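# Hang the blue mug on the mug tree

## Task

Put the blue mug on the mug tree so it hangs from a branch by its handle and stays off the tree's base.

## Robot and tools

Robot: two arms, left_arm (on the +y side, with a left hand) and right_arm (on the -y side, with a right hand). Each hand is a four-digit hand with 16 hinge motors. Calibrated bases in the scene frame: left_arm (+0.023, +0.295, +0.029) m, quat_wxyz (+1.000, 0, 0, -0.009); right_arm (-0.046, -0.325, +0.029) m, quat_wxyz (+1.000, 0, 0, +0.012). A camera stand is fixed behind the arms.

Frames. Scene frame: origin at table height, midway between the nominal bases, +z up, +x out over the table, +y toward left_arm. Image left and right do not match the arm names. Each arm's reported hand pose, velocities, targets and wrist-camera pose are in that arm's own base frame. Fixed cameras and the table use the scene frame. Motion offsets are expressed in the axes of the current Hand target.

Hand point axes (right hand): +z runs along the straight fingers toward the tips, +x runs across the palm away from the thumb, and +y points out of the palm face. On the left hand, +x points toward the thumb. A rigid mast near the wrist on the palm side can strike objects. Fingertips have rubber caps over the last 3 cm.

Tool execute_actions(actions, cameras). actions is a list of actions, run in order, and each action lasts 0.5 s. An action is a table of 1 to 15 rows. Each row is one 1/30 s control step. If a table has fewer than 15 rows, its last row is held for the remaining steps.

Each row is a single flat list of 48 numbers covering both arms, every number in [-1, 1], even when only one arm moves. The order is:
1. left_arm dx, dy, dz, rx, ry, rz
2. 16 left hand hinge goals
3. left current_limit, speed
4. right_arm dx, dy, dz, rx, ry, rz
5. 16 right hand hinge goals
6. right current_limit, speed

Arm numbers (dx to rz) are an offset, not a pose. Every row is measured from the arm's Hand target at the start of that action, not from the previous row. Repeating the same offset in a later action moves the arm again. Scale: 1.0 equals 0.6 m for dx, dy, dz, and 180 degrees for the rotation vector rx, ry, rz. All zeros re-requests the current target.

The controller limits commanded orientation to 40 degrees from the measured one, and it favours position when it cannot reach both. The hand often stops short of the target, and waiting does not close that gap; send the missing distance as a further offset. The right arm's elbow droops under load, so aim higher. To stop pressing against something, command the target back past the hand point.

Hinge goal order, the same for each hand and in every result list: index_mcp, index_abd, index_pip, index_dip, middle_mcp, middle_abd, middle_pip, middle_dip, ring_mcp, ring_abd, ring_pip, ring_dip, thumb_cmc, thumb_axl, thumb_mcp, thumb_ipl. Each value is an absolute goal angle, scaled linearly between the hinge's stops; 0 is a real goal, not 'no change'. Brackets give the angle at +1, the angle at -1, and the value for straight:
- finger _mcp: +128, -18; -0.75
- _abd: +60, -60; +0.00
- _pip: +108, -29; -0.58
- _dip: +117, -21; -0.70
- thumb_cmc: +120, -20; -0.71
- thumb_axl: +140, -27; -0.68
- thumb_mcp: +109, -69; -0.23
- thumb_ipl: +108, -77; -0.17
Positive values curl the fingers toward the palm and swing the thumb in front of the palm. To keep a hand unchanged, send back its hand_goal, hand_current_limit and hand_speed.

current_limit: the current cap for every motor, linear from 0 mA at -1 to 550 mA at +1, with a minimum of 11 mA. Very low values may not lift a finger. speed: set-points move at (speed+1)/2 of 8.5 rad/s. Both start at +0.4 and -0.6 and keep their last written value.

cameras: a list of names, ["all"], or []. If left out, images come only with an empty actions list. An unknown name invalidates the call. Camera names: cam_head_left, cam_head_right, cam_high, cam_low, cam_left_wrist, cam_right_wrist, each 896x504. An empty actions list returns the full state plus images. A call returns once the robot is still, at most 3 s after its last action. The robot holds its last command while you think.

zoom_image(camera, region): region is [x0, y0, x1, y1] in pixels of that camera's latest image, with the origin at the top-left. It can be at most 504 wide and 504 high. It works only for cameras in the newest image set.

read_manual(section="licences") returns licence texts only. finished_scene(scene=1) ends the scene permanently; the mug must already hang and stay there without help.

Results:
- end_effector_position (m) and end_effector_quat_wxyz, in the arm's base frame, accurate to a few cm.
- Hand target: the last commanded pose after clipping; the next offsets start from it.
- Joint positions, velocities ('within noise' when still) and torques. Torques include gravity and an offset; numbers 3 and 4 wrap at ±28 N m.
- Per hand: hand_goal, hand_measured, hand_current_ma, and hand_state (moving, goal, blocked, overload), plus hand_current_limit and hand_speed. A finger presses only while its goal lies past the object's surface. Resending hand_goal keeps a grip; resending hand_measured loosens it.
- MOTOR HOT from 85 °C. At 100 °C the arm goes limp for 30 to 60 s or more, so avoid long holds, full stretches and pushing toward unreachable targets.

Overload rule: a hand motor at 495 mA or more for 5 s in total shuts down for 10 s. During an arm stop, new hand commands are discarded.

Avoid:
- dropping the mug or releasing it while it moves
- slams and hard pushes
- hitting fixed or heavy objects
- the two hands touching or pressing each other, or one hand gripping the other's fingers
- knocking anything out of the work area
Objects may occasionally be nudged by outside pushes. Smooth, low-effort and quick motion is preferred.

Each tool is called after "Request:" as name([rows], argument=value, ...), one row to a line, values as JSON.

## Session

Request:
execute_actions(actions=[])

Scene clock: 0.00 s.
left_arm: end_effector_position=(+0.4418, -0.4200, +0.1928) hand_goal=(-0.754, +0.000, -0.576, -0.696, -0.754, +0.000, -0.576, -0.696, -0.754, +0.000, -0.576, -0.696, -0.714, -0.678, -0.226, -0.168) hand_measured=(-0.754, +0.000, -0.576, -0.696, -0.754, +0.000, -0.576, -0.696, -0.754, +0.000, -0.576, -0.696, -0.714, -0.678, -0.226, -0.168) hand_current_ma=(+0, +0, +0, +0, +0, +0, +0, +0, +0, +0, +0, +0, +0, +0, +0, +0) hand_state=(goal, goal, goal, goal, goal, goal, goal, goal, goal, goal, goal, goal, goal, goal, goal, goal) hand_current_limit=0.40 hand_speed=-0.60 end_effector_quat_wxyz=(-0.263, +0.800, -0.535, +0.068) | right_arm: end_effector_position=(+0.2369, -0.1024, +0.2386) hand_goal=(-0.754, +0.000, -0.576, -0.696, -0.754, +0.000, -0.576, -0.696, -0.754, +0.000, -0.576, -0.696, -0.714, -0.678, -0.226, -0.168) hand_measured=(-0.754, +0.000, -0.576, -0.696, -0.754, +0.000, -0.576, -0.696, -0.754, +0.000, -0.576, -0.696, -0.714, -0.678, -0.226, -0.168) hand_current_ma=(+0, +0, +0, +0, +0, +0, +0, +0, +0, +0, +0, +0, +0, +0, +0, +0) hand_state=(goal, goal, goal, goal, goal, goal, goal, goal, goal, goal, goal, goal, goal, goal, goal, goal) hand_current_limit=0.40 hand_speed=-0.60 end_effector_quat_wxyz=(+0.124, +0.112, +0.974, -0.151)
Joint positions: left_arm=[-0.786 1.968 1.987 -1.556 -0.549 1.972] | right_arm=[-0.654 0.755 0.873 -1.316 0.13 -2.02]
Joint velocities: within noise
Joint torques (N m): no reading
Heat: left arm: hottest wrist roll 35 °C; right arm: hottest elbow 37 °C.
Hand target: left_arm +0.4460, -0.4245, +0.1939; -0.262, +0.801, -0.534, +0.072 | right_arm +0.2419, -0.1063, +0.2521; +0.138, +0.113, +0.971, -0.159

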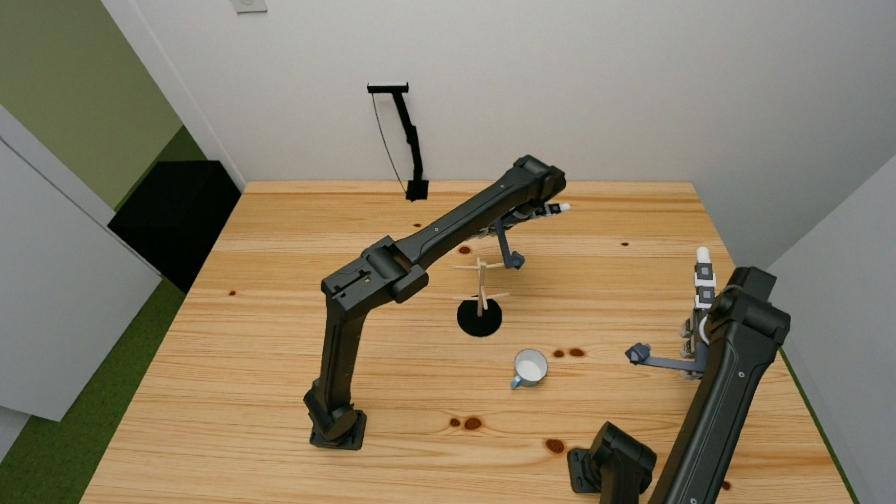

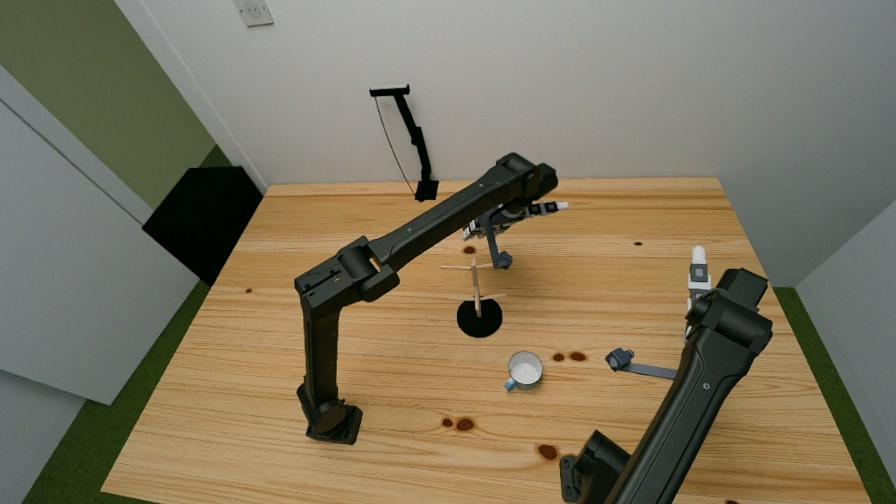

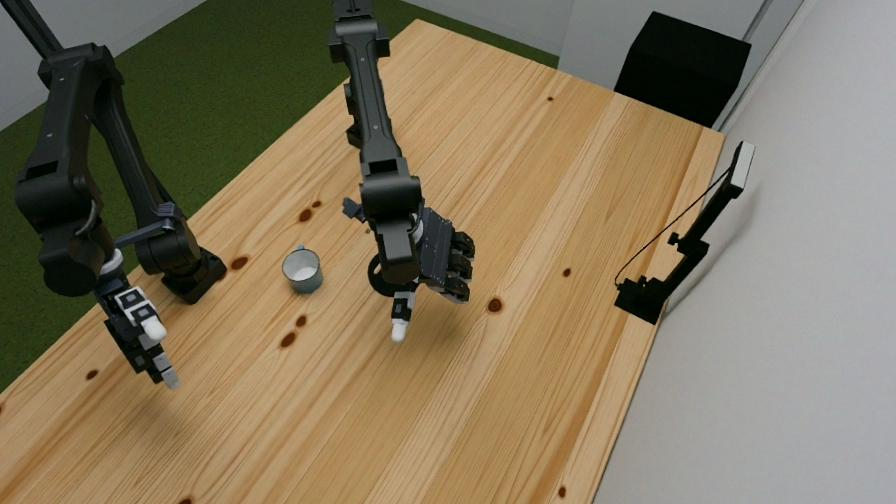

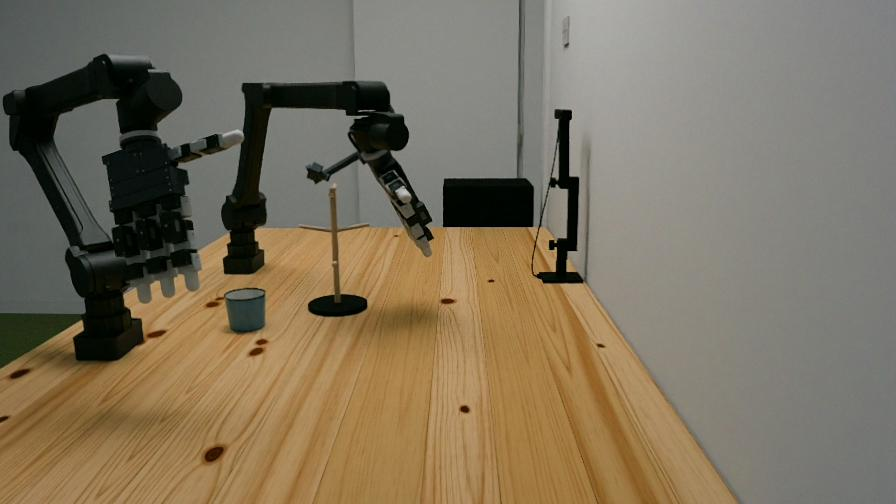

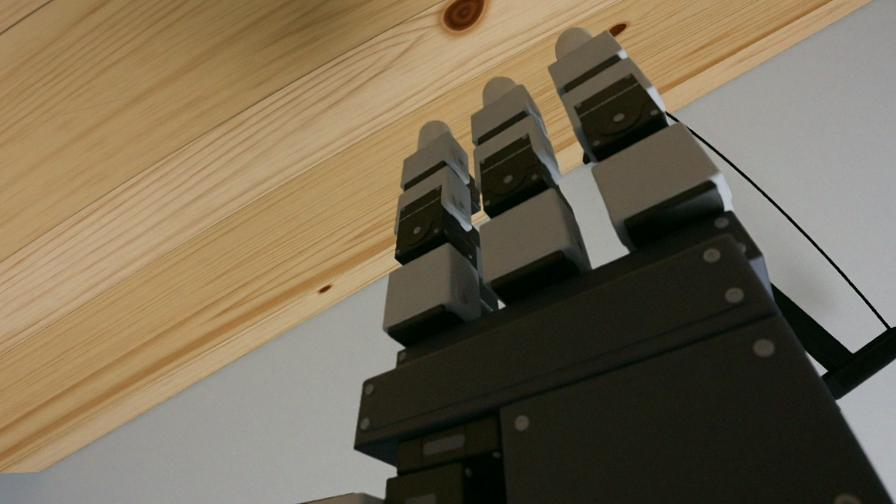

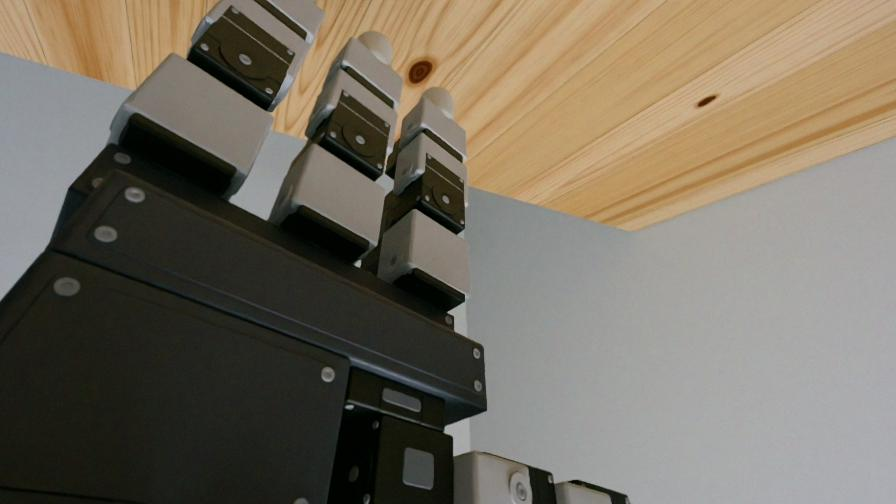

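Request:
zoom_image(camera="cam_head_left", region=[420, 230, 580, 410])

Request:
zoom_image(camera="cam_low", region=[200, 160, 440, 350])

Request:
zoom_image(camera="cam_high", region=[250, 200, 480, 360])

Request:
zoom_image(camera="cam_head_right", region=[420, 230, 580, 410])

Scaled by 2.800 from the camera's 896x504 image, which has a finer 1280x720 frame.

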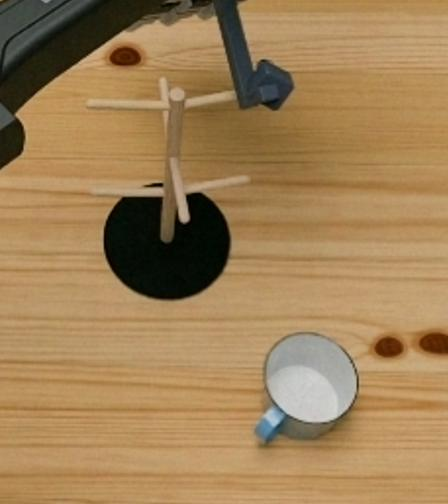

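Scaled by 2.100 from the camera's 896x504 image, which has a finer 1280x720 frame.

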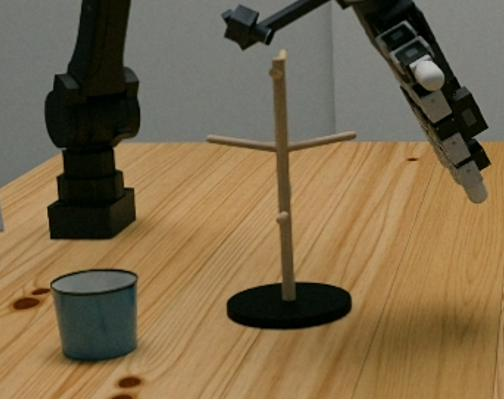

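Scaled by 2.191 from the camera's 896x504 image, which has a finer 1280x720 frame.

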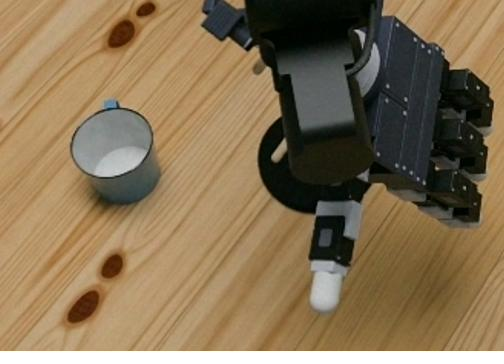

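Scaled by 2.800 from the camera's 896x504 image, which has a finer 1280x720 frame.

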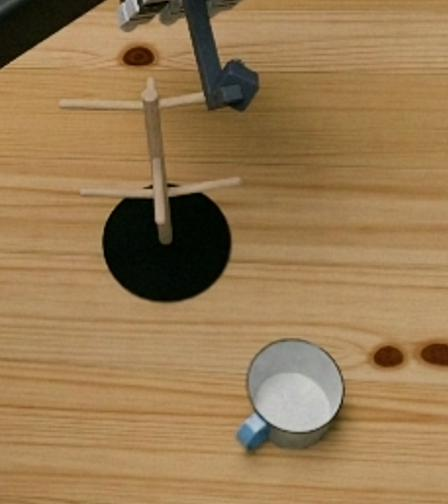

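Request:
zoom_image(camera="cam_head_left", region=[280, 370, 400, 470])

Request:
zoom_image(camera="cam_low", region=[50, 170, 300, 370])

Request:
zoom_image(camera="cam_high", region=[120, 180, 340, 340])

Request:
zoom_image(camera="cam_head_left", region=[540, 400, 700, 504])

Scaled by 4.200 from the camera's 896x504 image, which has a finer 1280x720 frame.

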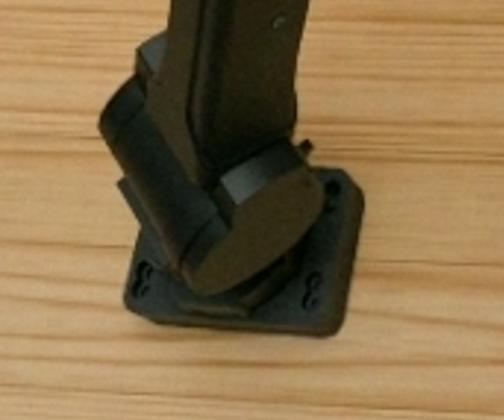

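Scaled by 2.016 from the camera's 896x504 image, which has a finer 1280x720 frame.

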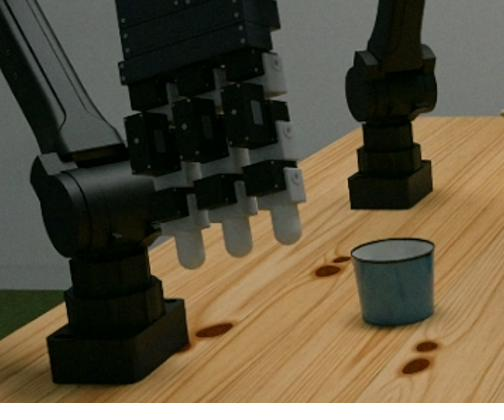

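Scaled by 2.291 from the camera's 896x504 image, which has a finer 1280x720 frame.

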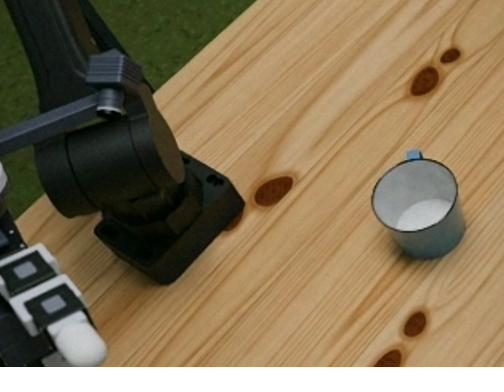

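Scaled by 3.150 from the camera's 896x504 image, which has a finer 1280x720 frame.

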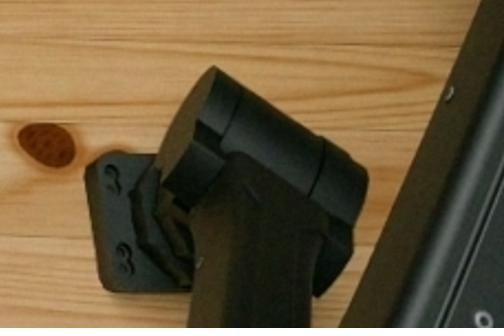

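Request:
execute_actions([
  [[-0.0096,-0.029,-0.0498,0,0,0,-0.754,0,-0.576,-0.696,-0.754,0,-0.576,-0.696,-0.754,0,-0.576,-0.696,-0.714,-0.678,-0.226,-0.168,0.4,-0.6,0,0,0,-0.0153,0.0306,0.0434,-0.754,0,-0.576,-0.696,0.479,0,0.737,0.174,0.479,0,0.737,0.174,-0.714,-0.678,-0.226,-0.168,0.4,-0.6]],
  [[-0.0192,-0.058,-0.0996,0,0,0,-0.754,0,-0.576,-0.696,-0.754,0,-0.576,-0.696,-0.754,0,-0.576,-0.696,-0.714,-0.678,-0.226,-0.168,0.4,-0.6,0,0,0,-0.0153,0.0306,0.0434,-0.754,0,-0.576,-0.696,0.479,0,0.737,0.174,0.479,0,0.737,0.174,-0.714,-0.678,-0.226,-0.168,0.4,-0.6]],
  [[-0.0192,-0.058,-0.0996,0,0,0,-0.754,0,-0.576,-0.696,-0.754,0,-0.576,-0.696,-0.754,0,-0.576,-0.696,-0.714,-0.678,-0.226,-0.168,0.4,-0.6,0,0,0,-0.0153,0.0306,0.0434,-0.754,0,-0.576,-0.696,0.479,0,0.737,0.174,0.479,0,0.737,0.174,-0.714,-0.678,-0.226,-0.168,0.4,-0.6]],
])

Scene clock: 463.47 s.
left_arm: end_effector_position=(+0.4438, -0.4237, +0.3627) hand_goal=(-0.754, +0.000, -0.576, -0.696, -0.754, +0.000, -0.576, -0.696, -0.754, +0.000, -0.576, -0.696, -0.714, -0.678, -0.226, -0.168) hand_measured=(-0.750, +0.000, -0.576, -0.696, -0.750, +0.000, -0.576, -0.696, -0.750, +0.000, -0.576, -0.696, -0.710, -0.678, -0.224, -0.168) hand_current_ma=(+1, +0, +0, +0, +1, +0, +0, +0, +1, +0, +0, +0, +0, +0, +0, +0) hand_state=(goal, goal, goal, goal, goal, goal, goal, goal, goal, goal, goal, goal, goal, goal, goal, goal) hand_current_limit=0.40 hand_speed=-0.60 end_effector_quat_wxyz=(-0.237, +0.788, -0.537, +0.187) | right_arm: end_effector_position=(+0.2334, -0.0963, +0.2303) hand_goal=(-0.754, +0.000, -0.576, -0.696, +0.478, +0.000, +0.736, +0.174, +0.478, +0.000, +0.736, +0.174, -0.714, -0.678, -0.226, -0.168) hand_measured=(-0.752, +0.000, -0.576, -0.696, +0.426, +0.000, +0.696, +0.168, +0.428, +0.000, +0.696, +0.168, -0.714, -0.678, -0.224, -0.168) hand_current_ma=(+1, +0, +0, +0, -114, +0, -68, -4, -110, +0, -72, -4, +0, +0, +1, +0) hand_state=(goal, goal, goal, goal, blocked, goal, blocked, goal, blocked, goal, blocked, goal, goal, goal, goal, goal) hand_current_limit=0.40 hand_speed=-0.60 end_effector_quat_wxyz=(+0.017, +0.306, +0.951, -0.035)
Joint positions: left_arm=[-0.786 1.873 2.28 -1.662 -0.537 2.068] | right_arm=[-0.701 0.867 0.913 -1.559 0.052 -1.65]
Joint torques (N m): left_arm=[1.14 -20.54 11.6 0.31 -0.48 -0.04] | right_arm=[-0.32 -2.73 14.39 -0.1 -0.36 0.23]
Heat: left arm: hottest elbow 48 °C; right arm: hottest elbow 54 °C.
Hand target: left_arm +0.4461, -0.4245, +0.3693; -0.262, +0.801, -0.534, +0.072 | right_arm +0.2419, -0.1063, +0.2521; +0.035, +0.318, +0.946, -0.041
Off the commanded pose: left_arm 0.007 m, 14 deg | right_arm 0.025 m, 3 deg.
joint sent to its limit (left arm) — joint 4 (wrist pitch), lower limit. The joint targets are off in orientation, not in position.

Request:
execute_actions([
  [[-0.1441,-0.1125,0.0933,-0.0096,-0.029,-0.0498,-0.754,0,-0.576,-0.696,-0.754,0,-0.576,-0.696,-0.754,0,-0.576,-0.696,-0.714,-0.678,-0.226,-0.168,0.4,-0.6,0,0,0,-0.0153,0.0306,0.0434,-0.754,0,-0.576,-0.696,0.479,0,0.737,0.174,0.479,0,0.737,0.174,-0.714,-0.678,-0.226,-0.168,0.4,-0.6]],
  [[-0.1441,-0.1125,0.0933,-0.0096,-0.029,-0.0498,-0.754,0,-0.576,-0.696,-0.754,0,-0.576,-0.696,-0.754,0,-0.576,-0.696,-0.714,-0.678,-0.226,-0.168,0.4,-0.6,0,0,-0.04,0,0,0.07,-0.754,0,-0.576,-0.696,0.479,0,0.737,0.174,0.479,0,0.737,0.174,-0.714,-0.678,-0.226,-0.168,0.4,-0.6]],
  [[-0.1441,-0.1125,0.0933,-0.0096,-0.029,-0.0498,-0.754,0,-0.576,-0.696,-0.754,0,-0.576,-0.696,-0.754,0,-0.576,-0.696,-0.714,-0.678,-0.226,-0.168,0.4,-0.6,0,0,-0.02,0,0,0.07,-0.754,0,-0.576,-0.696,0.479,0,0.737,0.174,0.479,0,0.737,0.174,-0.714,-0.678,-0.226,-0.168,0.4,-0.6]],
  [[-0.1441,-0.1125,0.0933,-0.0096,-0.029,-0.0498,-0.754,0,-0.576,-0.696,-0.754,0,-0.576,-0.696,-0.754,0,-0.576,-0.696,-0.714,-0.678,-0.226,-0.168,0.4,-0.6,0,0,0,0,0,0,-0.754,0,-0.576,-0.696,0.479,0,0.737,0.174,0.479,0,0.737,0.174,-0.714,-0.678,-0.226,-0.168,0.4,-0.6]],
], cameras=["all"])

Scene clock: 479.00 s.
left_arm: end_effector_position=(+0.4819, +0.0625, +0.3676) hand_goal=(-0.754, +0.000, -0.576, -0.696, -0.754, +0.000, -0.576, -0.696, -0.754, +0.000, -0.576, -0.696, -0.714, -0.678, -0.226, -0.168) hand_measured=(-0.746, +0.000, -0.576, -0.696, -0.748, +0.000, -0.576, -0.696, -0.748, +0.000, -0.576, -0.696, -0.708, -0.678, -0.224, -0.168) hand_current_ma=(+2, +0, +0, +0, +1, +0, +0, +0, +1, +0, +0, +0, +1, +0, +0, +0) hand_state=(goal, goal, goal, goal, goal, goal, goal, goal, goal, goal, goal, goal, goal, goal, goal, goal) hand_current_limit=0.40 hand_speed=-0.60 end_effector_quat_wxyz=(-0.292, +0.941, -0.167, +0.026) | right_arm: end_effector_position=(+0.2380, -0.1055, +0.2731) hand_goal=(-0.754, +0.000, -0.576, -0.696, +0.478, +0.000, +0.736, +0.174, +0.478, +0.000, +0.736, +0.174, -0.714, -0.678, -0.226, -0.168) hand_measured=(-0.752, +0.000, -0.576, -0.696, +0.426, +0.000, +0.696, +0.168, +0.428, +0.000, +0.696, +0.168, -0.714, -0.678, -0.224, -0.168) hand_current_ma=(+1, +0, +0, +0, -114, +0, -68, -4, -111, +0, -72, -4, +0, +0, +1, +0) hand_state=(goal, goal, goal, goal, blocked, goal, blocked, goal, blocked, goal, blocked, goal, goal, goal, goal, goal) hand_current_limit=0.40 hand_speed=-0.60 end_effector_quat_wxyz=(+0.041, +0.569, +0.821, +0.009)
Joint positions: left_arm=[0.091 1.554 1.878 -1.662 -0.554 2.08] | right_arm=[-0.667 0.76 0.951 -1.681 -0.022 -1.024]
Joint torques (N m): left_arm=[0.03 -16.32 9.05 0.14 -0.53 -0.05] | right_arm=[0.91 -1.79 12.59 0.02 -0.05 0.22]
Heat: left arm: hottest elbow 47 °C; right arm: hottest elbow 57 °C.
Hand target: left_arm +0.4768, +0.0569, +0.3690; -0.270, +0.939, -0.211, -0.027 | right_arm +0.2420, -0.1063, +0.2880; +0.000, +0.575, +0.818, +0.000
Off the commanded pose: left_arm 0.008 m, 8 deg | right_arm 0.015 m, 5 deg.
joint sent to its limit (left arm) — joint 4 (wrist pitch), lower limit; joint 6 (wrist roll), upper limit. The joint targets are off in orientation, not in position.
joint sent to its limit (right arm) — joint 4 (wrist pitch), lower limit. The joint targets are off in orientation, not in position.
camera_calibration:
cam_left_wrist: T_world_to_cam=[[-0.576026, 0.731629, 0.364572, 0.0661384], [0.461759, -0.076786, 0.883676, -0.585115], [0.674517, 0.677364, -0.293605, -0.138923], [0, 0, 0, 1]] pos_world=[0.401985, 0.00078419, 0.452151]
cam_right_wrist: T_world_to_cam=[[0.894553, -0.441664, 0.0686208, -0.25054], [-0.337126, -0.565924, 0.752381, -0.235188], [-0.293465, -0.696178, -0.655145, 0.302422], [0, 0, 0, 1]] pos_world=[0.233583, -0.033214, 0.392273]

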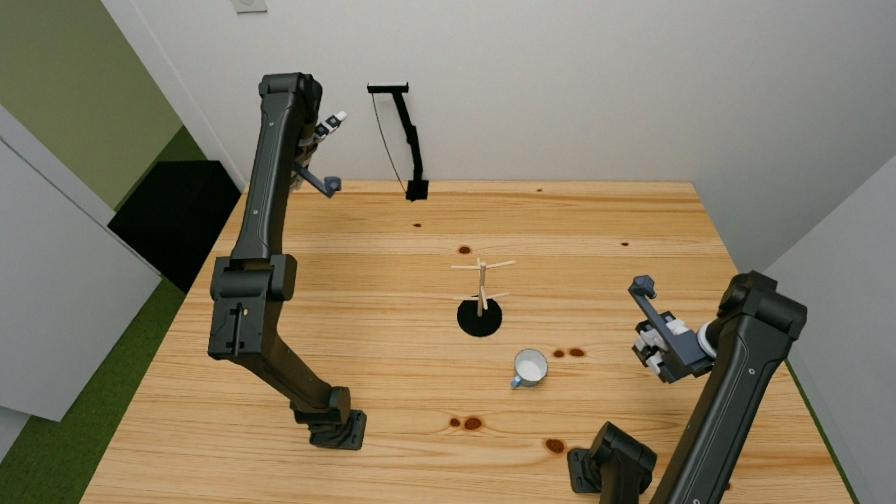

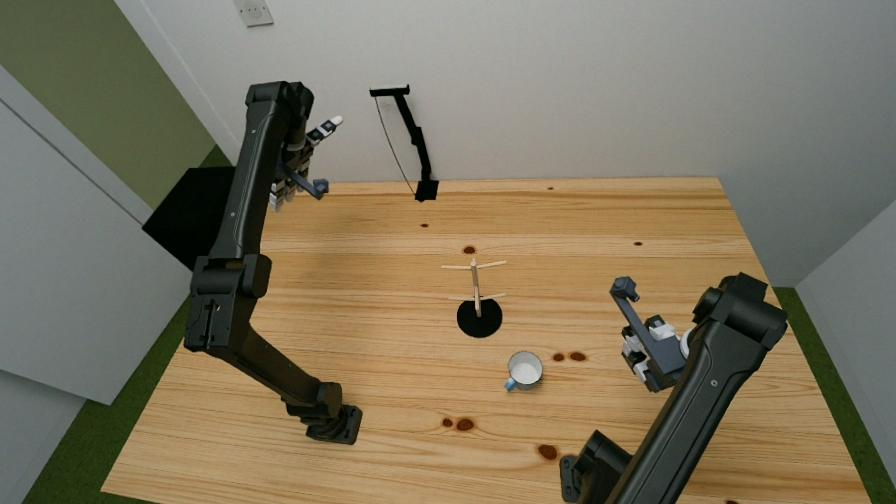

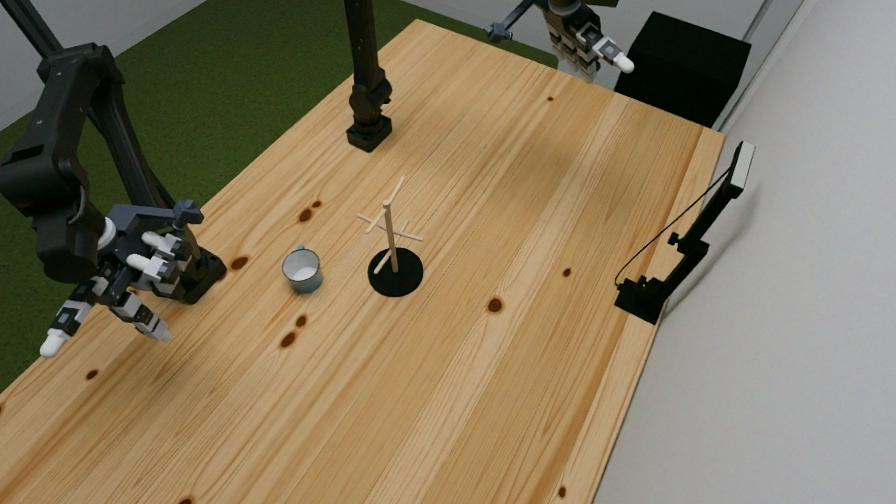

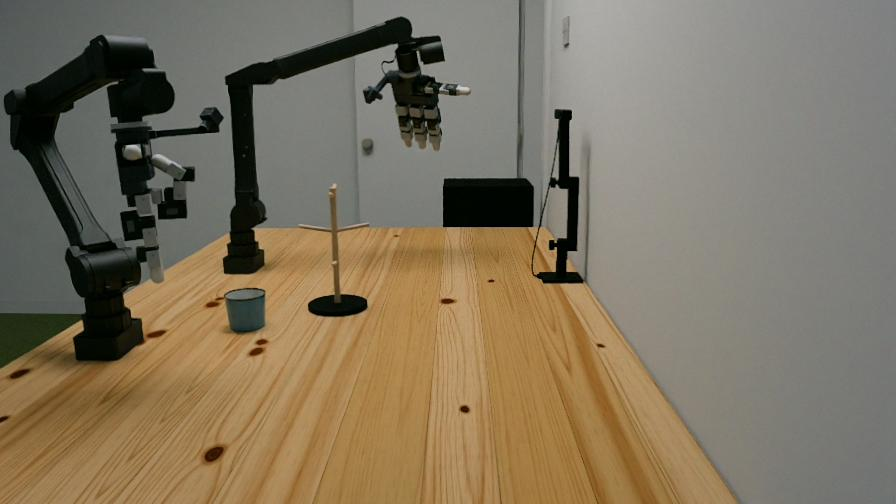

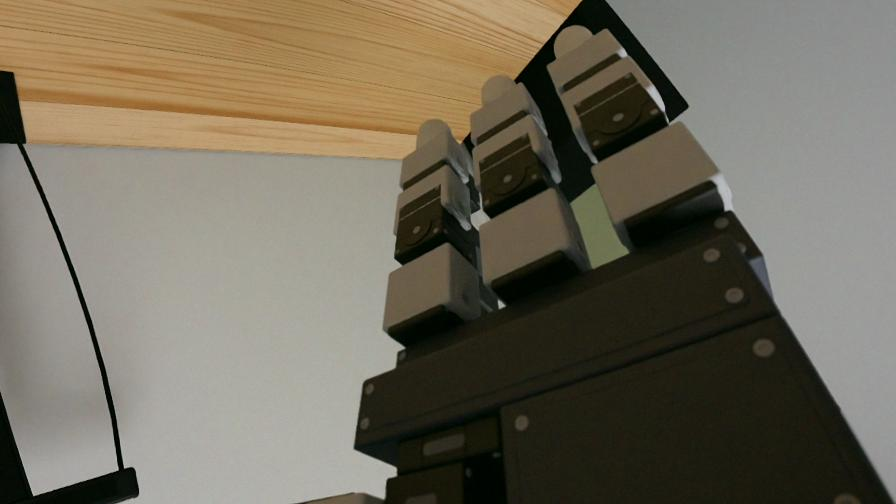

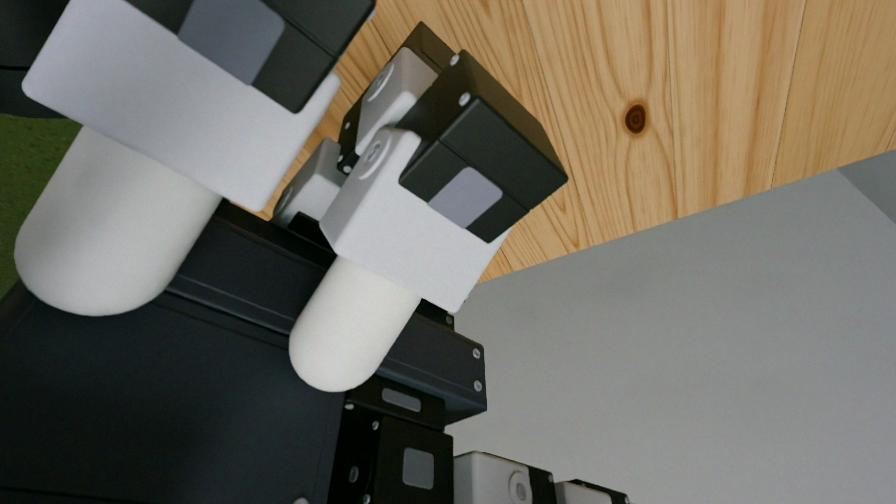

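Request:
zoom_image(camera="cam_high", region=[260, 160, 450, 310])

Request:
zoom_image(camera="cam_head_left", region=[430, 240, 560, 400])

Request:
zoom_image(camera="cam_low", region=[200, 170, 400, 340])

Request:
zoom_image(camera="cam_head_right", region=[430, 240, 560, 400])

Scaled by 2.653 from the camera's 896x504 image, which has a finer 1280x720 frame.

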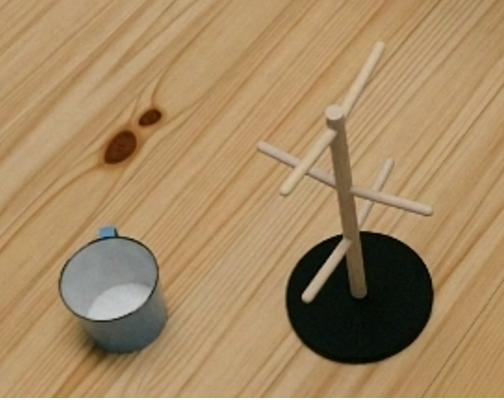

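Scaled by 3.150 from the camera's 896x504 image, which has a finer 1280x720 frame.

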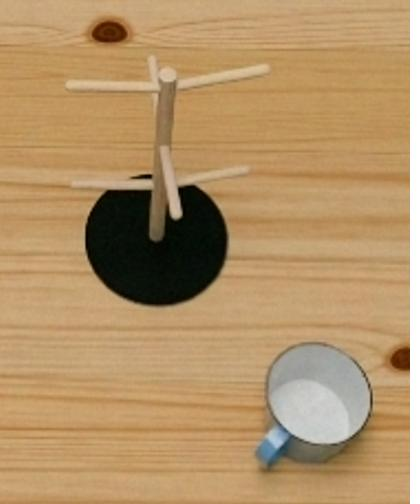

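Scaled by 2.520 from the camera's 896x504 image, which has a finer 1280x720 frame.

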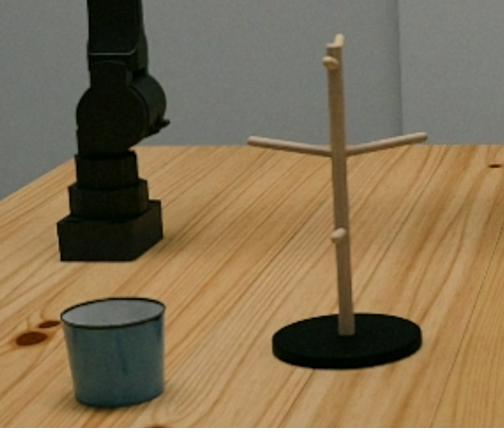

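Scaled by 3.150 from the camera's 896x504 image, which has a finer 1280x720 frame.

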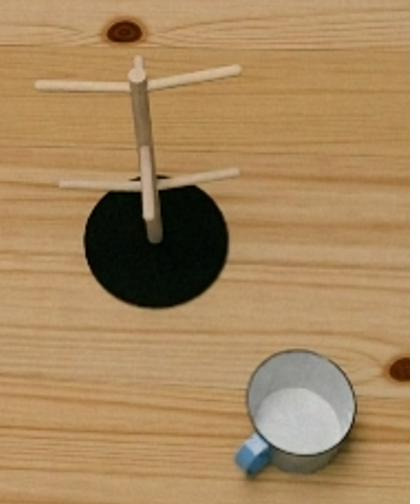

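Request:
zoom_image(camera="cam_head_left", region=[600, 260, 740, 400])

Request:
zoom_image(camera="cam_low", region=[80, 90, 240, 300])

Request:
zoom_image(camera="cam_high", region=[20, 180, 220, 380])

Scaled by 3.600 from the camera's 896x504 image, which has a finer 1280x720 frame.

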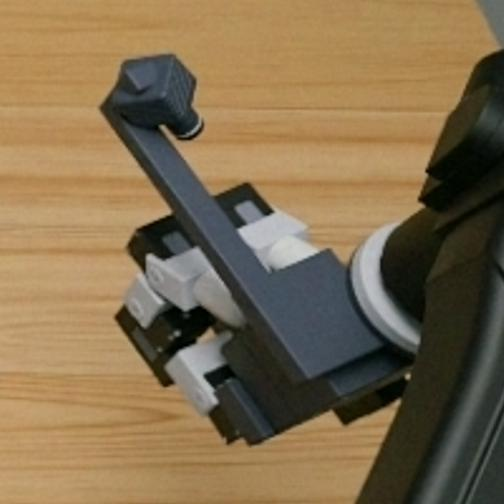

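Scaled by 2.400 from the camera's 896x504 image, which has a finer 1280x720 frame.

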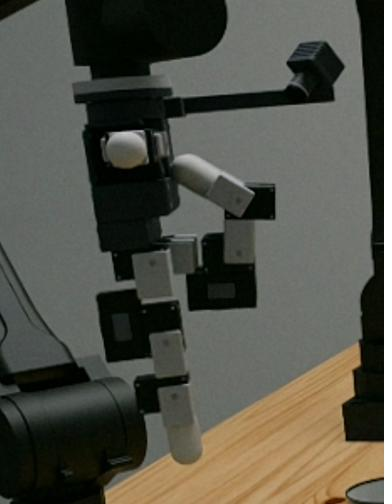

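Scaled by 2.520 from the camera's 896x504 image, which has a finer 1280x720 frame.

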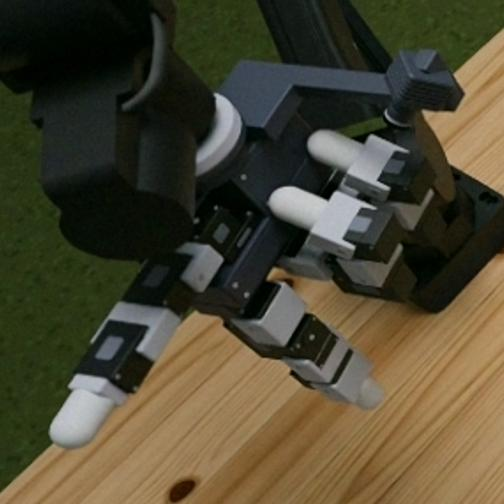

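Request:
execute_actions([
  [[0,0,0,0,0,0,-0.754,0,-0.576,-0.696,-0.754,0,-0.576,-0.696,-0.754,0,-0.576,-0.696,-0.714,-0.678,-0.226,-0.168,0.4,-0.6,0.09,0.054,0.008,0,0,0,-0.754,0,-0.576,-0.696,0.479,0,0.737,0.174,0.479,0,0.737,0.174,-0.714,-0.678,-0.226,-0.168,0.4,-0.6]],
  [[0,0,0,0,0,0,-0.754,0,-0.576,-0.696,-0.754,0,-0.576,-0.696,-0.754,0,-0.576,-0.696,-0.714,-0.678,-0.226,-0.168,0.4,-0.6,0.186,0.107,0.0167,0,0,0,-0.754,0,-0.576,-0.696,0.479,0,0.737,0.174,0.479,0,0.737,0.174,-0.714,-0.678,-0.226,-0.168,0.4,-0.6]],
  [[0,0,0,0,0,0,-0.754,0,-0.576,-0.696,-0.754,0,-0.576,-0.696,-0.754,0,-0.576,-0.696,-0.714,-0.678,-0.226,-0.168,0.4,-0.6,0.186,0.107,0.0167,0,0,0,-0.754,0,-0.576,-0.696,0.479,0,0.737,0.174,0.479,0,0.737,0.174,-0.714,-0.678,-0.226,-0.168,0.4,-0.6]],
  [[0,0,0,0,0,0,-0.754,0,-0.576,-0.696,-0.754,0,-0.576,-0.696,-0.754,0,-0.576,-0.696,-0.714,-0.678,-0.226,-0.168,0.4,-0.6,0.09,0.054,0.01,0,0,0,-0.754,0,-0.576,-0.696,0.479,0,0.737,0.174,0.479,0,0.737,0.174,-0.714,-0.678,-0.226,-0.168,0.4,-0.6]],
], cameras=["all"])

Scene clock: 523.00 s.
left_arm: end_effector_position=(+0.4819, +0.0625, +0.3676) hand_goal=(-0.754, +0.000, -0.576, -0.696, -0.754, +0.000, -0.576, -0.696, -0.754, +0.000, -0.576, -0.696, -0.714, -0.678, -0.226, -0.168) hand_measured=(-0.746, +0.000, -0.576, -0.696, -0.748, +0.000, -0.576, -0.696, -0.748, +0.000, -0.576, -0.696, -0.708, -0.678, -0.224, -0.168) hand_current_ma=(+2, +0, +0, +0, +1, +0, +0, +0, +1, +0, +0, +0, +1, +0, +0, +0) hand_state=(goal, goal, goal, goal, goal, goal, goal, goal, goal, goal, goal, goal, goal, goal, goal, goal) hand_current_limit=0.40 hand_speed=-0.60 end_effector_quat_wxyz=(-0.292, +0.941, -0.167, +0.026) | right_arm: end_effector_position=(+0.3006, +0.2596, +0.2349) hand_goal=(-0.754, +0.000, -0.576, -0.696, +0.478, +0.000, +0.736, +0.174, +0.478, +0.000, +0.736, +0.174, -0.714, -0.678, -0.226, -0.168) hand_measured=(-0.754, +0.000, -0.576, -0.696, +0.426, +0.000, +0.696, +0.168, +0.426, +0.000, +0.696, +0.168, -0.714, -0.678, -0.222, -0.168) hand_current_ma=(+0, +0, +0, +0, -115, +0, -68, -4, -111, +0, -72, -4, +0, +0, +3, +0) hand_state=(goal, goal, goal, goal, blocked, goal, blocked, goal, blocked, goal, blocked, goal, goal, goal, goal, goal) hand_current_limit=0.40 hand_speed=-0.60 end_effector_quat_wxyz=(-0.006, +0.570, +0.821, -0.025)
Joint positions: left_arm=[0.091 1.554 1.878 -1.662 -0.554 2.08] | right_arm=[0.865 1.234 1.17 -1.557 -0.007 0.507]
Joint torques (N m): left_arm=[-0.03 -16.26 9.06 0.14 -0.52 -0.05] | right_arm=[0.21 -8.06 13.87 0.28 0.3 0.21]
Heat: left arm: hottest elbow 47 °C; right arm: hottest elbow 55 °C.
Hand target: left_arm +0.4768, +0.0569, +0.3690; -0.270, +0.939, -0.211, -0.027 | right_arm +0.3115, +0.2707, +0.2572; +0.000, +0.575, +0.818, +0.000
Off the commanded pose: left_arm 0.008 m, 8 deg | right_arm 0.027 m, 3 deg.
joint sent to its limit (left arm) — joint 4 (wrist pitch), lower limit; joint 6 (wrist roll), upper limit. The joint targets are off in orientation, not in position.
camera_calibration:
cam_left_wrist: T_world_to_cam=[[-0.576026, 0.731629, 0.364572, 0.0661384], [0.461759, -0.076786, 0.883676, -0.585115], [0.674517, 0.677364, -0.293605, -0.138923], [0, 0, 0, 1]] pos_world=[0.401985, 0.00078419, 0.452151]
cam_right_wrist: T_world_to_cam=[[0.895505, -0.443738, -0.0341673, -0.118401], [-0.24919, -0.563534, 0.787612, -0.0141108], [-0.368748, -0.696797, -0.615223, 0.563261], [0, 0, 0, 1]] pos_world=[0.310214, 0.331987, 0.353599]

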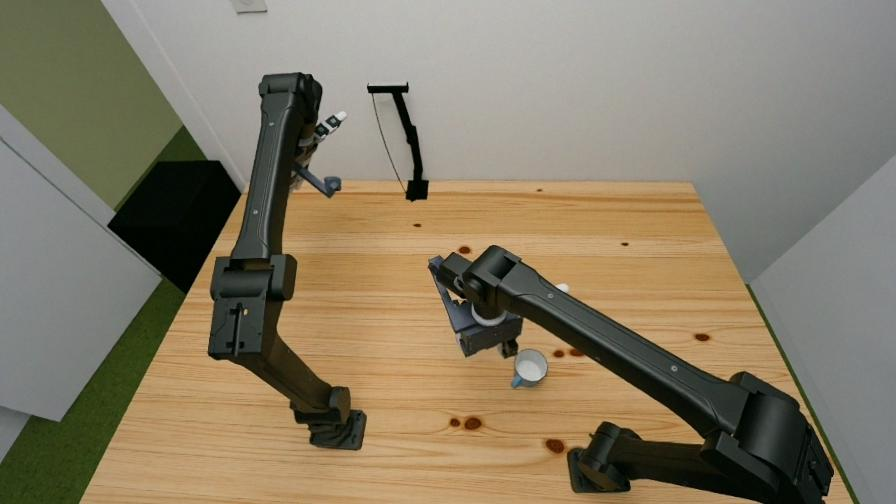

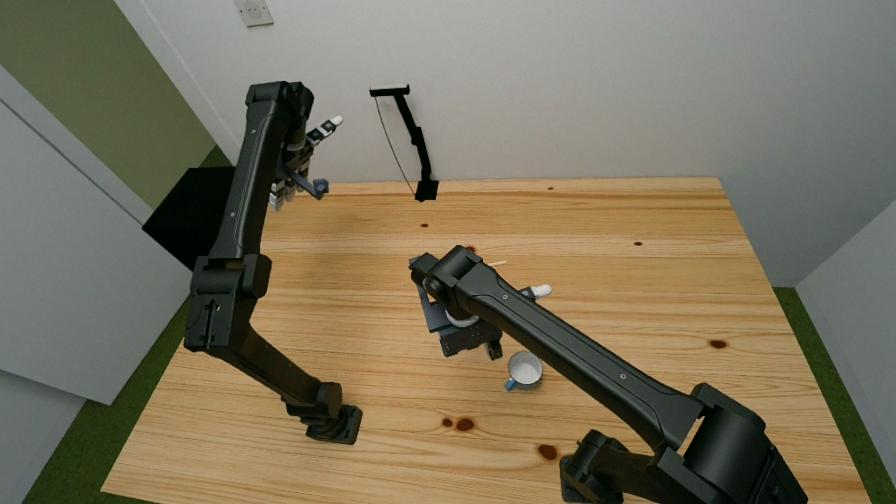

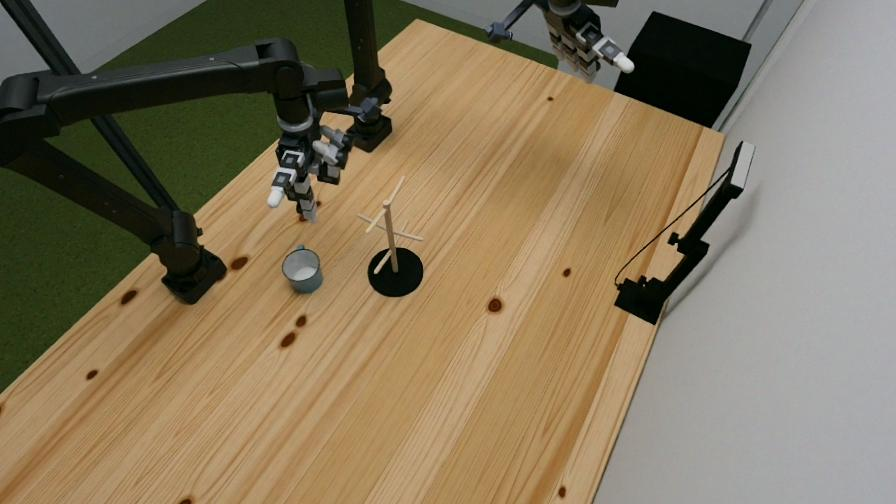

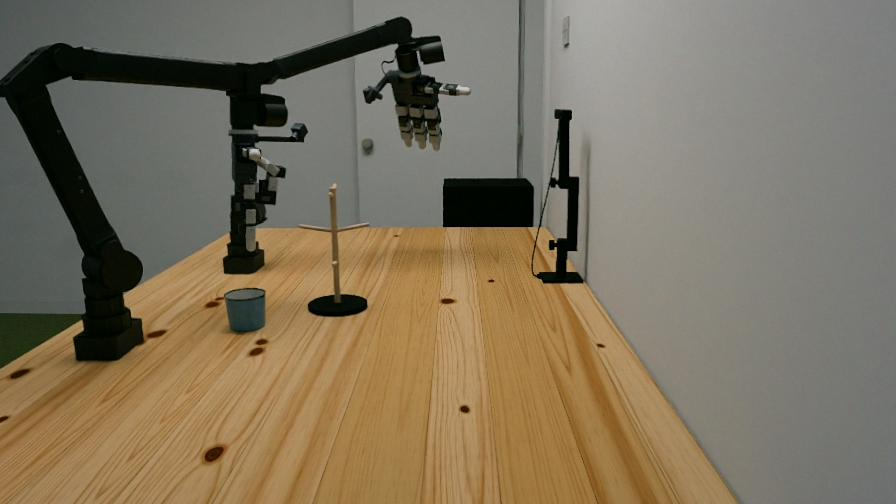

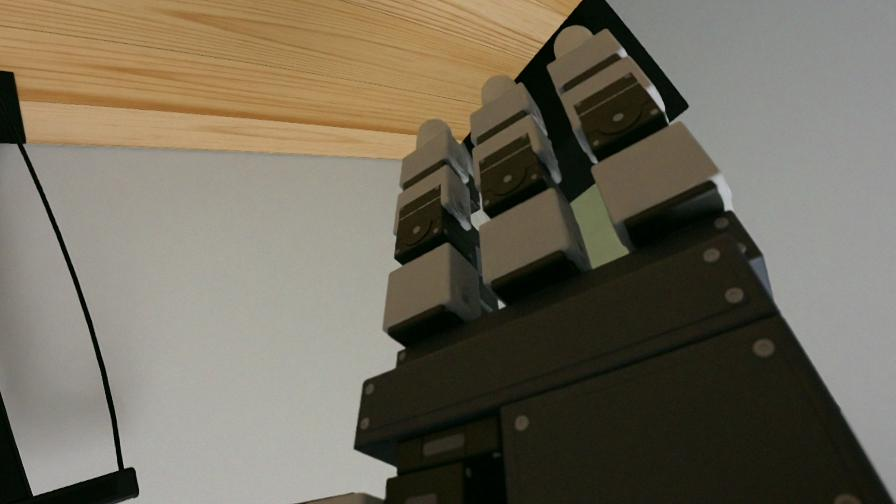

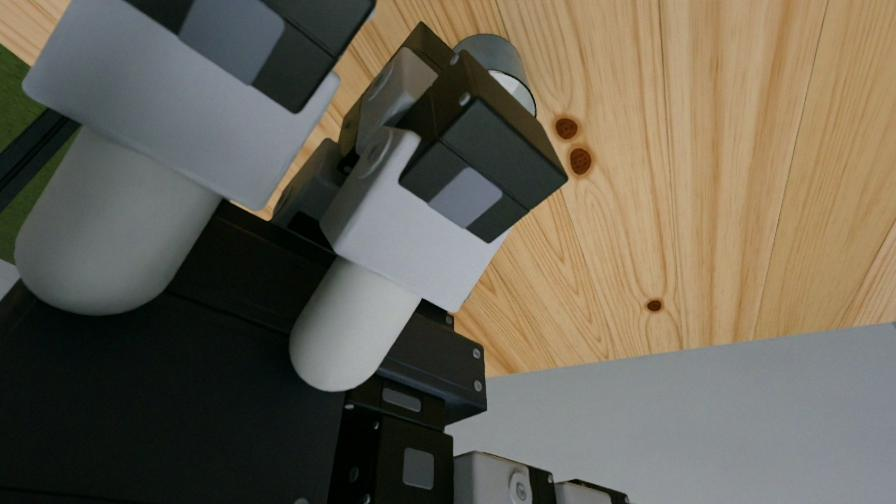

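Request:
zoom_image(camera="cam_low", region=[200, 180, 320, 340])

Request:
zoom_image(camera="cam_high", region=[230, 120, 380, 310])

Request:
zoom_image(camera="cam_head_right", region=[400, 240, 580, 410])

Request:
zoom_image(camera="cam_head_left", region=[420, 240, 600, 410])

Scaled by 3.150 from the camera's 896x504 image, which has a finer 1280x720 frame.

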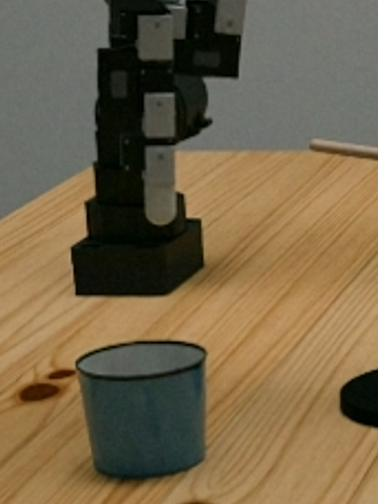

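Scaled by 2.653 from the camera's 896x504 image, which has a finer 1280x720 frame.

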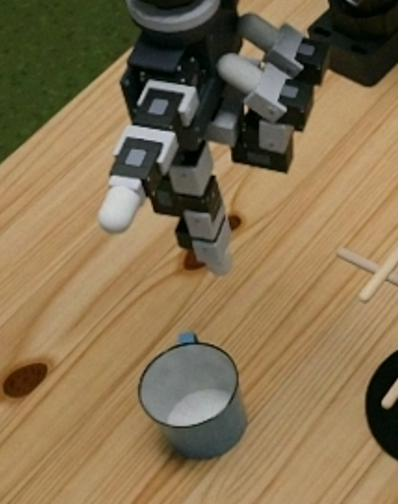

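Scaled by 2.800 from the camera's 896x504 image, which has a finer 1280x720 frame.

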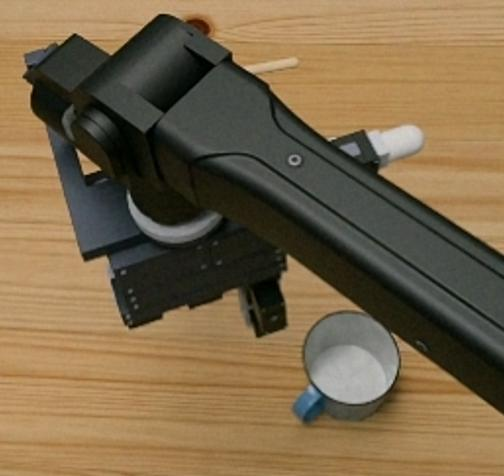

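Scaled by 2.800 from the camera's 896x504 image, which has a finer 1280x720 frame.

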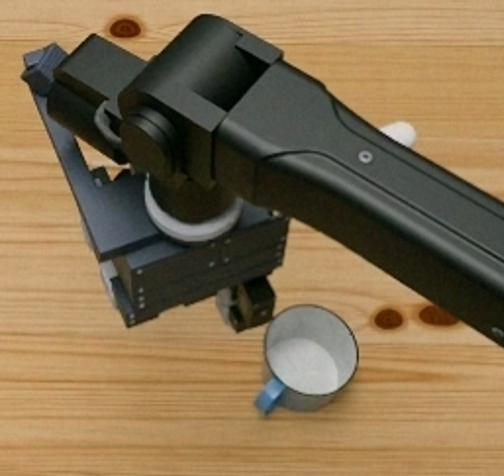

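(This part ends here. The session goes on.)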